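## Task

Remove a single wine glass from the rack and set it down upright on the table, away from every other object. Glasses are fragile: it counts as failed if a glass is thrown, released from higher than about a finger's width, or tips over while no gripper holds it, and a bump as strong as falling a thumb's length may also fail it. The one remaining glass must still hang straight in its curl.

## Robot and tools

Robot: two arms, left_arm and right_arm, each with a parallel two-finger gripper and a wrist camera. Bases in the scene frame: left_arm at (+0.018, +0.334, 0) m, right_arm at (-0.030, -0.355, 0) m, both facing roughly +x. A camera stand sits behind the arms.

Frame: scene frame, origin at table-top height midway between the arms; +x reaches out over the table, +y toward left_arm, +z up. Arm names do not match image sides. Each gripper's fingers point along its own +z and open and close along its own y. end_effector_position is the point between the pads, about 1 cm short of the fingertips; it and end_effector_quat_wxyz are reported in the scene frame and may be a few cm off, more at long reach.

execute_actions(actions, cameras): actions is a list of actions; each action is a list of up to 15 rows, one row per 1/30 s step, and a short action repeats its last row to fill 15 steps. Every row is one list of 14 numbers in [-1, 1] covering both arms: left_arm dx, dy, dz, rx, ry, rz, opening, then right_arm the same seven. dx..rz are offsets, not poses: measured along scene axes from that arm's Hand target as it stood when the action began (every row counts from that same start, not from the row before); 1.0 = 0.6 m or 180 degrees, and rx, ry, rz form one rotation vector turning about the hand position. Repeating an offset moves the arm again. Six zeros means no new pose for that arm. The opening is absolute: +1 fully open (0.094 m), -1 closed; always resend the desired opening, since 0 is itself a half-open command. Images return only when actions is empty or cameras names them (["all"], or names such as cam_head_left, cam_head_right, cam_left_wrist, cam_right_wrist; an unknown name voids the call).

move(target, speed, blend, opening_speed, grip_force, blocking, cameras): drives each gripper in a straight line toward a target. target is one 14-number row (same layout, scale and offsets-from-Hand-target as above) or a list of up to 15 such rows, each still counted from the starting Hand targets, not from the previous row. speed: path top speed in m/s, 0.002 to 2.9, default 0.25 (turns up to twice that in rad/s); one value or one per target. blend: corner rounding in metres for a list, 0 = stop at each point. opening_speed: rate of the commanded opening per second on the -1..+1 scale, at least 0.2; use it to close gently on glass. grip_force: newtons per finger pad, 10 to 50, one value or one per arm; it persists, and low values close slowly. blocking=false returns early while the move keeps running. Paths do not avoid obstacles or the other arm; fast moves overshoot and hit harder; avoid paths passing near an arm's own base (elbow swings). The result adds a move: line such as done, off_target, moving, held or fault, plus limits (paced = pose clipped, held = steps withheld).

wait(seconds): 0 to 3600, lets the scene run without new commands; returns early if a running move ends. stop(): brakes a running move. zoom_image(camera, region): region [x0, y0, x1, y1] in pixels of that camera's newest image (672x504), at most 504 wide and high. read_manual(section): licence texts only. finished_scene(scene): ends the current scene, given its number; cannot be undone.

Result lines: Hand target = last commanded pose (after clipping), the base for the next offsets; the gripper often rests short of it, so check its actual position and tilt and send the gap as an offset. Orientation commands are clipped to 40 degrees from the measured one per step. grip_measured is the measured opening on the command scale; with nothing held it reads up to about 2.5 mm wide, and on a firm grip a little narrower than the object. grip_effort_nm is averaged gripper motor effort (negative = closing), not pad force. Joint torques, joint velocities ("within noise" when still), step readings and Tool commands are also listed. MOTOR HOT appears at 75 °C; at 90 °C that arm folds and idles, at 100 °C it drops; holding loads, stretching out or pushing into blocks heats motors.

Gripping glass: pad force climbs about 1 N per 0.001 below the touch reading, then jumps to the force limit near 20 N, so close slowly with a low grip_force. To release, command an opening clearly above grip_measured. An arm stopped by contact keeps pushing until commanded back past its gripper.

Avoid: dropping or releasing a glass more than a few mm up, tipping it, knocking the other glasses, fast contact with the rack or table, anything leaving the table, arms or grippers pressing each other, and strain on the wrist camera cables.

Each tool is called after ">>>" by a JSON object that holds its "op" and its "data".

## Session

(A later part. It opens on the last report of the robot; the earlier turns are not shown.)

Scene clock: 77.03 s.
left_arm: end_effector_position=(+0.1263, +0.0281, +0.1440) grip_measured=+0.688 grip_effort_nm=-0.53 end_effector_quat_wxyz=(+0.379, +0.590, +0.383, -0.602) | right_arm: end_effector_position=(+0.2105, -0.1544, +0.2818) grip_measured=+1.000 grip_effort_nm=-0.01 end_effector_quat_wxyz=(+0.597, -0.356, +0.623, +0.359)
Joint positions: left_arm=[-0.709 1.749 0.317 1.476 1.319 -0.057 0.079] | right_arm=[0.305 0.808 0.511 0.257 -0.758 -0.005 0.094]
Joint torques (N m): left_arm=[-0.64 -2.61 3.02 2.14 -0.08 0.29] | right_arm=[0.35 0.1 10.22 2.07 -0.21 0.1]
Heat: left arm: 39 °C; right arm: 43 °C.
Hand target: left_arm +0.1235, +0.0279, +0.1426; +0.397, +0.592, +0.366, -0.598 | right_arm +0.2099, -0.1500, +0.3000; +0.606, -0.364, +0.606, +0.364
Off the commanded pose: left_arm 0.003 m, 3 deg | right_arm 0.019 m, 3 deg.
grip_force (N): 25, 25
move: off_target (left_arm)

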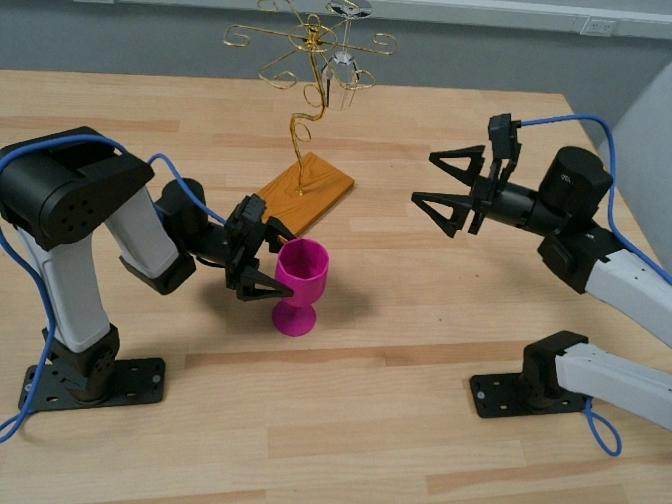

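>>> {"op": "move", "data": {"target": [[0.0,0.0,0.004,0,0,0,0.55,0,0,0,0,0,0,1]], "speed": 0.02, "opening_speed": 0.4, "cameras": ["cam_left_wrist","cam_head_left"]}}

>>> {"op": "zoom_image", "data": {"camera": "cam_head_left", "region": [250, 220, 350, 345]}}

Scene clock: 78.73 s.
left_arm: end_effector_position=(+0.1262, +0.0282, +0.1439) grip_measured=+0.688 grip_effort_nm=-0.53 end_effector_quat_wxyz=(+0.379, +0.590, +0.382, -0.601) | right_arm: end_effector_position=(+0.2105, -0.1544, +0.2818) grip_measured=+1.000 grip_effort_nm=-0.01 end_effector_quat_wxyz=(+0.597, -0.356, +0.623, +0.359)
Joint positions: left_arm=[-0.709 1.749 0.317 1.475 1.319 -0.053 0.079] | right_arm=[0.305 0.808 0.511 0.257 -0.758 -0.005 0.094]
Joint torques (N m): left_arm=[-1.01 -3.19 2.95 2.1 -0.16 0.13] | right_arm=[0.5 0.1 10.29 2.1 -0.2 0.08]
Heat: left arm: 39 °C; right arm: 43 °C.
Hand target: left_arm +0.1235, +0.0279, +0.1450; +0.397, +0.592, +0.366, -0.598 | right_arm +0.2099, -0.1500, +0.3000; +0.606, -0.364, +0.606, +0.364
Off the commanded pose: left_arm 0.003 m, 3 deg | right_arm 0.019 m, 3 deg.
grip_force (N): 25, 25
move: off_target (left_arm)
cam_left_wrist: T_world_to_cam=[[-0.90753, 0.40765, -0.101, 0.12373], [0.24958, 0.33006, -0.91037, 0.14039], [-0.33777, -0.8514, -0.40128, 0.22536]] pos_world=[0.15337, 0.0951, 0.23074]
Images, in order (width x height): cam_head_left 672x504, cam_left_wrist 672x504.

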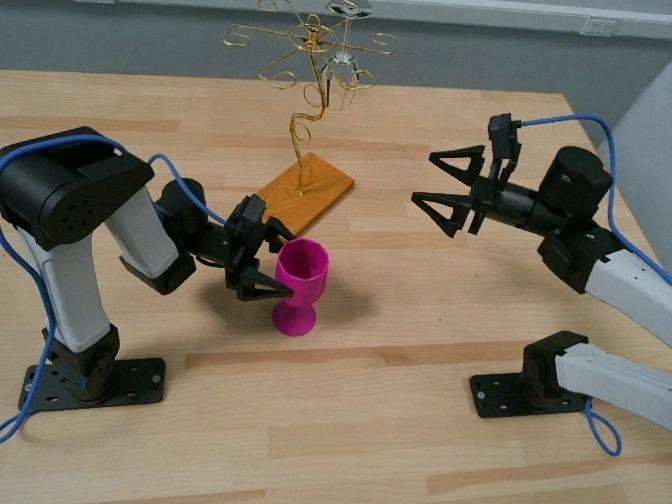

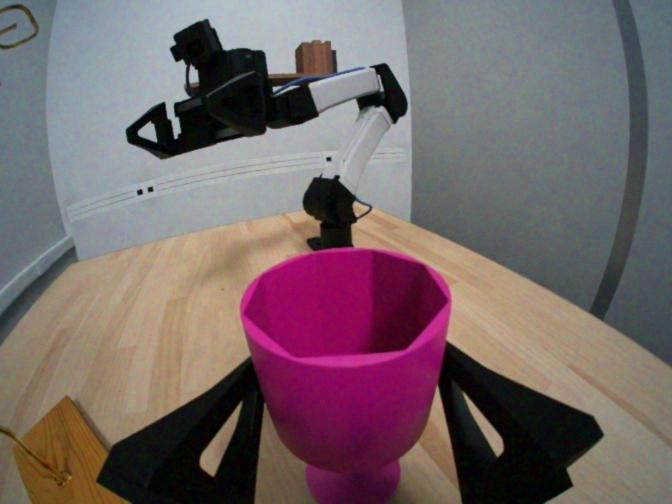

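Scaled by 4.032 from the camera's image (finer frame: 960x720).

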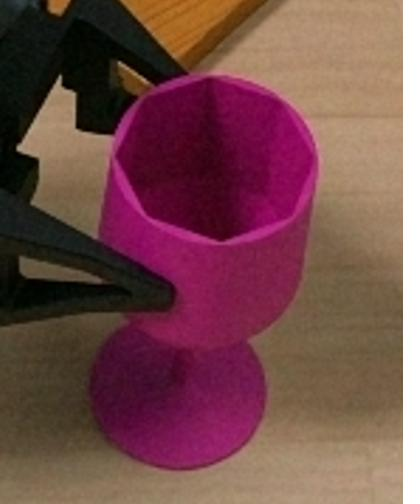

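>>> {"op": "move", "data": {"target": [[0.0,0.0,0.0,0,0,0,1,0,0,0,0,0,0,1]], "speed": 0.02, "opening_speed": 0.3, "cameras": ["cam_left_wrist","cam_head_left","cam_right_wrist"]}}

>>> {"op": "zoom_image", "data": {"camera": "cam_head_left", "region": [250, 220, 350, 345]}}

Scene clock: 80.87 s.
left_arm: end_effector_position=(+0.1264, +0.0280, +0.1416) grip_measured=+0.997 grip_effort_nm=0.17 end_effector_quat_wxyz=(+0.376, +0.589, +0.385, -0.602) | right_arm: end_effector_position=(+0.2105, -0.1544, +0.2818) grip_measured=+1.000 grip_effort_nm=-0.01 end_effector_quat_wxyz=(+0.597, -0.356, +0.623, +0.359)
Joint positions: left_arm=[-0.709 1.758 0.317 1.475 1.319 -0.053 0.094] | right_arm=[0.305 0.808 0.511 0.257 -0.758 -0.005 0.094]
Joint torques (N m): left_arm=[-0.99 -4.07 2.99 2.19 -0.11 0.27] | right_arm=[0.36 0.08 10.22 2.09 -0.21 0.12]
Heat: left arm: 39 °C; right arm: 43 °C.
Hand target: left_arm +0.1235, +0.0279, +0.1450; +0.397, +0.592, +0.366, -0.598 | right_arm +0.2099, -0.1500, +0.3000; +0.606, -0.364, +0.606, +0.364
Off the commanded pose: left_arm 0.005 m, 3 deg | right_arm 0.019 m, 3 deg.
grip_force (N): 25, 25
move: done
cam_left_wrist: T_world_to_cam=[[-0.90825, 0.40816, -0.09216, 0.12257], [0.24309, 0.33542, -0.91017, 0.13896], [-0.34058, -0.84906, -0.40386, 0.22499]] pos_world=[0.15417, 0.09439, 0.22864]
cam_right_wrist: T_world_to_cam=[[0.86212, -0.48512, -0.14632, -0.20687], [-0.34119, -0.34228, -0.87546, 0.31025], [0.37461, 0.80468, -0.46061, 0.27859]] pos_world=[0.17984, -0.21834, 0.36967]
Images, in order (width x height): cam_head_left 672x504, cam_left_wrist 672x504, cam_right_wrist 672x504.

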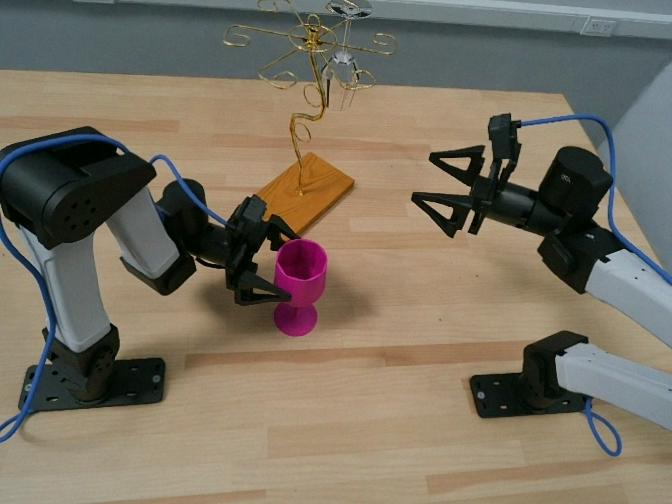

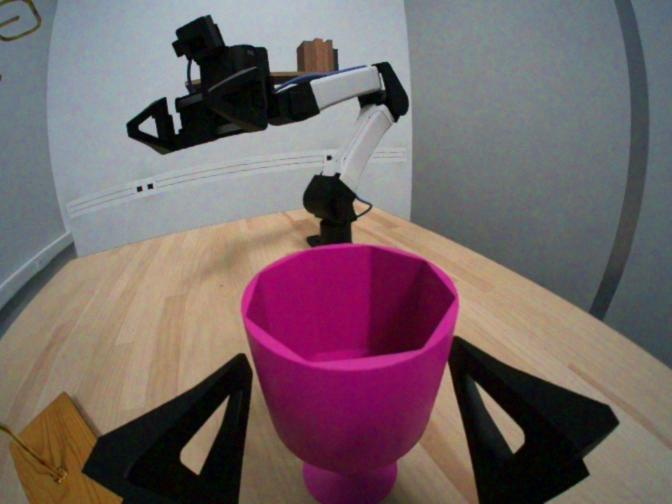

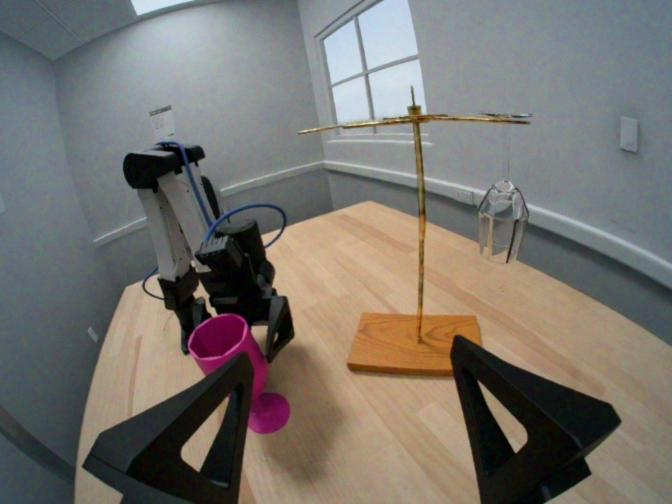

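Scaled by 4.032 from the camera's image (finer frame: 960x720).

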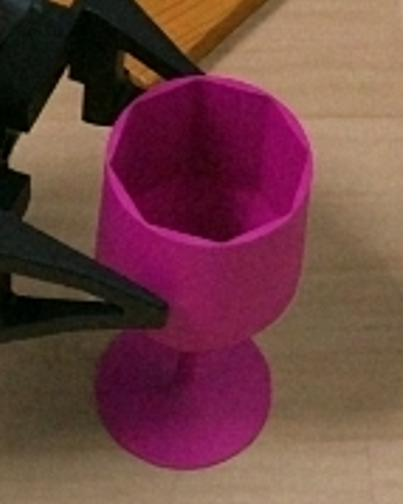

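>>> {"op": "move", "data": {"target": [[0.0105,0.0227,0.0,0,0,0,1,0,0,0,0,0,0,1]], "speed": 0.04, "cameras": ["cam_left_wrist"]}}

Scene clock: 82.80 s.
left_arm: end_effector_position=(+0.1316, +0.0382, +0.1384) grip_measured=+0.997 grip_effort_nm=0.17 end_effector_quat_wxyz=(+0.374, +0.587, +0.392, -0.602) | right_arm: end_effector_position=(+0.2105, -0.1544, +0.2818) grip_measured=+1.000 grip_effort_nm=-0.01 end_effector_quat_wxyz=(+0.597, -0.356, +0.623, +0.359)
Joint positions: left_arm=[-0.662 1.758 0.302 1.475 1.359 -0.052 0.094] | right_arm=[0.305 0.808 0.511 0.257 -0.758 -0.005 0.094]
Joint torques (N m): left_arm=[0.7 -4.56 3.15 2.24 0.17 0.11] | right_arm=[0.4 0.12 10.22 2.08 -0.22 0.1]
Heat: left arm: 39 °C; right arm: 44 °C.
Hand target: left_arm +0.1298, +0.0415, +0.1450; +0.397, +0.592, +0.366, -0.598 | right_arm +0.2099, -0.1500, +0.3000; +0.606, -0.364, +0.606, +0.364
Off the commanded pose: left_arm 0.008 m, 4 deg | right_arm 0.019 m, 3 deg.
grip_force (N): 25, 25
move: off_target (left_arm)
cam_left_wrist: T_world_to_cam=[[-0.91219, 0.4021, -0.07887, 0.12178], [0.23111, 0.34594, -0.90935, 0.13241], [-0.33837, -0.84773, -0.4085, 0.23435]] pos_world=[0.15978, 0.10389, 0.22574]

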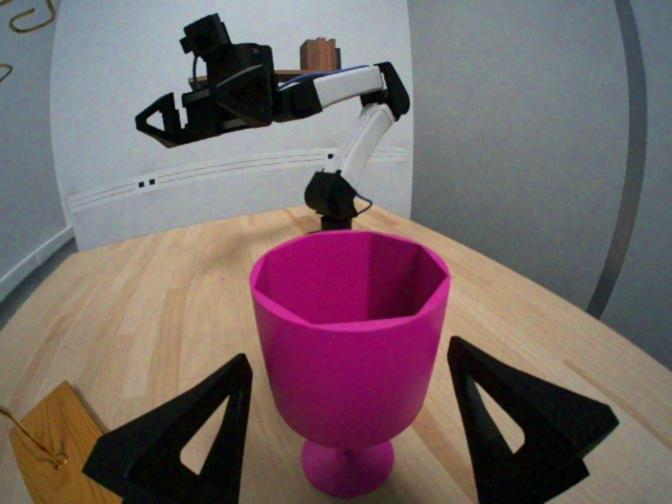

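>>> {"op": "move", "data": {"target": [[0.0165,0.0385,0.005,0,0,0,1,0,0,0,0,0,0,1]], "speed": 0.06, "cameras": ["cam_left_wrist"]}}

Scene clock: 84.10 s.
left_arm: end_effector_position=(+0.1422, +0.0609, +0.1371) grip_measured=+0.997 grip_effort_nm=0.17 end_effector_quat_wxyz=(+0.367, +0.584, +0.399, -0.605) | right_arm: end_effector_position=(+0.2105, -0.1544, +0.2818) grip_measured=+1.000 grip_effort_nm=-0.01 end_effector_quat_wxyz=(+0.597, -0.356, +0.623, +0.359)
Joint positions: left_arm=[-0.553 1.751 0.287 1.475 1.468 -0.065 0.094] | right_arm=[0.305 0.808 0.511 0.257 -0.758 -0.005 0.094]
Joint torques (N m): left_arm=[0.57 -6.2 2.96 2.17 0.13 0.05] | right_arm=[0.38 0.12 10.17 2.09 -0.2 0.09]
Heat: left arm: 39 °C; right arm: 44 °C.
Hand target: left_arm +0.1396, +0.0646, +0.1480; +0.396, +0.592, +0.366, -0.598 | right_arm +0.2099, -0.1500, +0.3000; +0.606, -0.364, +0.606, +0.364
Off the commanded pose: left_arm 0.012 m, 5 deg | right_arm 0.019 m, 3 deg.
grip_force (N): 25, 25
move: off_target (left_arm)
cam_left_wrist: T_world_to_cam=[[-0.91323, 0.40314, -0.05904, 0.11953], [0.21575, 0.35556, -0.90941, 0.12248], [-0.34562, -0.84324, -0.41169, 0.25796]] pos_world=[0.17189, 0.12578, 0.22464]

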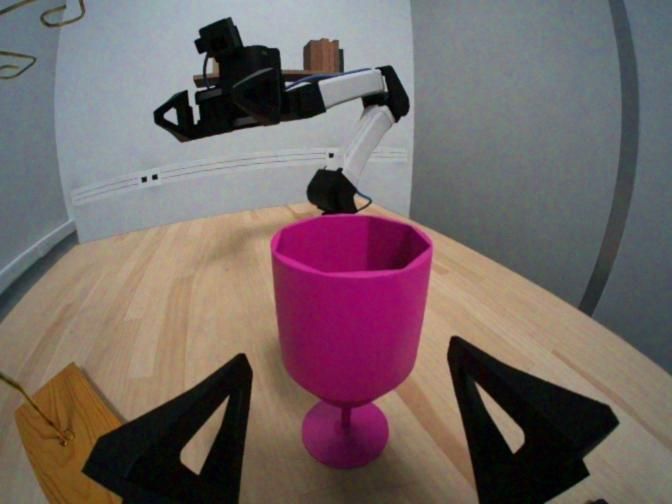

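>>> {"op": "move", "data": {"target": [[0.0285,0.058,0.01,0,0,0.028,1,0,-0.1,0.0,0,0,0,1],[0.085,0.185,0.08,0,0,0.1,1,0,-0.2,0.0,0,0,0,1]], "speed": 0.15, "blend": 0.02, "cameras": ["cam_left_wrist","cam_head_left","cam_head_right"]}}

>>> {"op": "zoom_image", "data": {"camera": "cam_head_left", "region": [210, 0, 410, 200]}}

Scene clock: 86.37 s.
left_arm: end_effector_position=(+0.1944, +0.1735, +0.1974) grip_measured=+0.997 grip_effort_nm=0.17 end_effector_quat_wxyz=(+0.528, +0.487, +0.513, -0.471) | right_arm: end_effector_position=(+0.2090, -0.2682, +0.2849) grip_measured=+1.000 grip_effort_nm=-0.01 end_effector_quat_wxyz=(+0.593, -0.344, +0.621, +0.380)
Joint positions: left_arm=[0.055 1.2 0.121 1.425 1.567 -0.317 0.094] | right_arm=[-0.399 0.844 0.527 0.245 -1.476 -0.008 0.094]
Joint torques (N m): left_arm=[0.68 -2.54 4.51 1.17 -0.08 0.01] | right_arm=[-1.05 0.03 9.84 1.73 -0.25 -0.06]
Heat: left arm: 38 °C; right arm: 44 °C.
Hand target: left_arm +0.1906, +0.1756, +0.1961; +0.485, +0.528, +0.454, -0.529 | right_arm +0.2099, -0.2700, +0.3000; +0.606, -0.364, +0.606, +0.364
Off the commanded pose: left_arm 0.005 m, 12 deg | right_arm 0.015 m, 4 deg.
joint sent to its limit (left arm) — joint 5 (wrist yaw), upper limit. The joint targets are off in orientation, not in position.
grip_force (N): 25, 25
move: off_target (left_arm, right_arm)
cam_left_wrist: T_world_to_cam=[[-0.98553, -0.09171, -0.14254, 0.24179], [0.09121, 0.4219, -0.90204, 0.13728], [0.14287, -0.90199, -0.40743, 0.31009]] pos_world=[0.18147, 0.24395, 0.28464]
Images, in order (width x height): cam_head_left 672x504, cam_head_right 672x504, cam_left_wrist 672x504.

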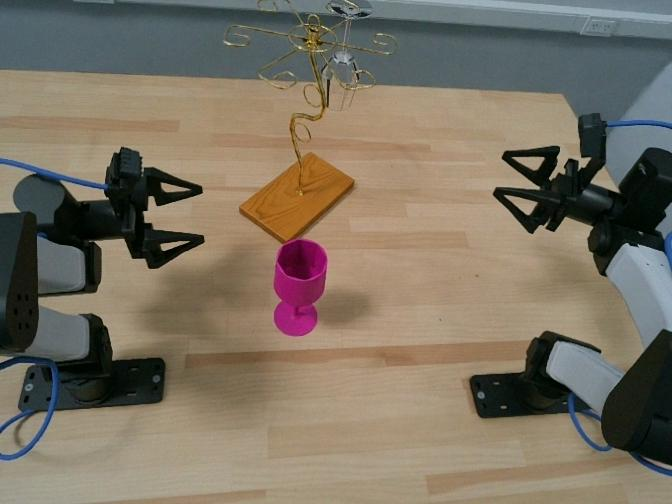

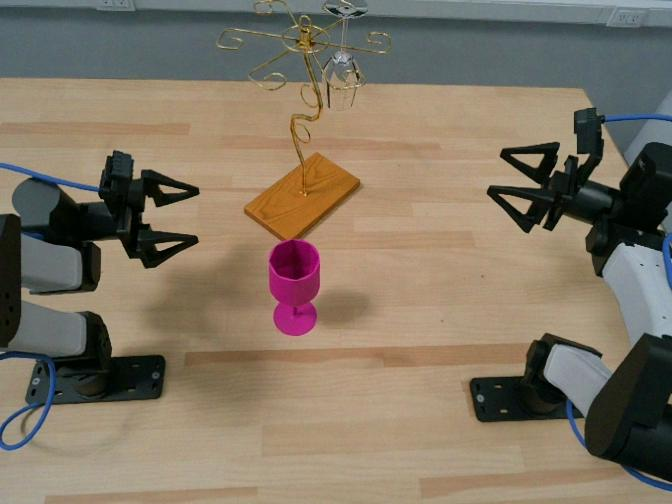

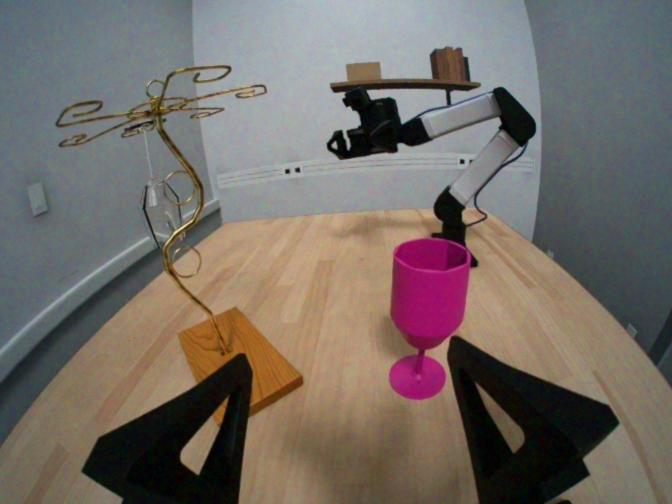

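Scaled by 2.520 from the camera's image (finer frame: 960x720).

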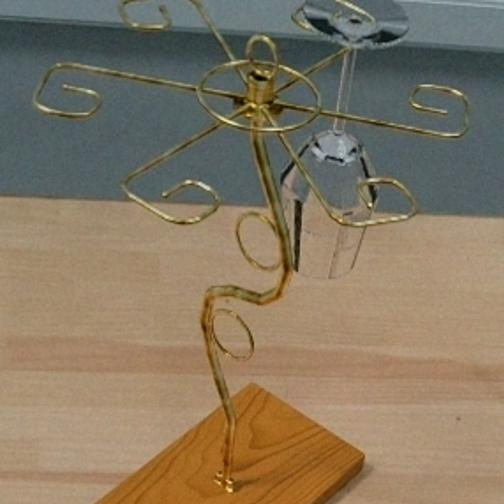

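>>> {"op": "finished_scene", "data": {"scene": 2}}

The scene is finished: the task was done.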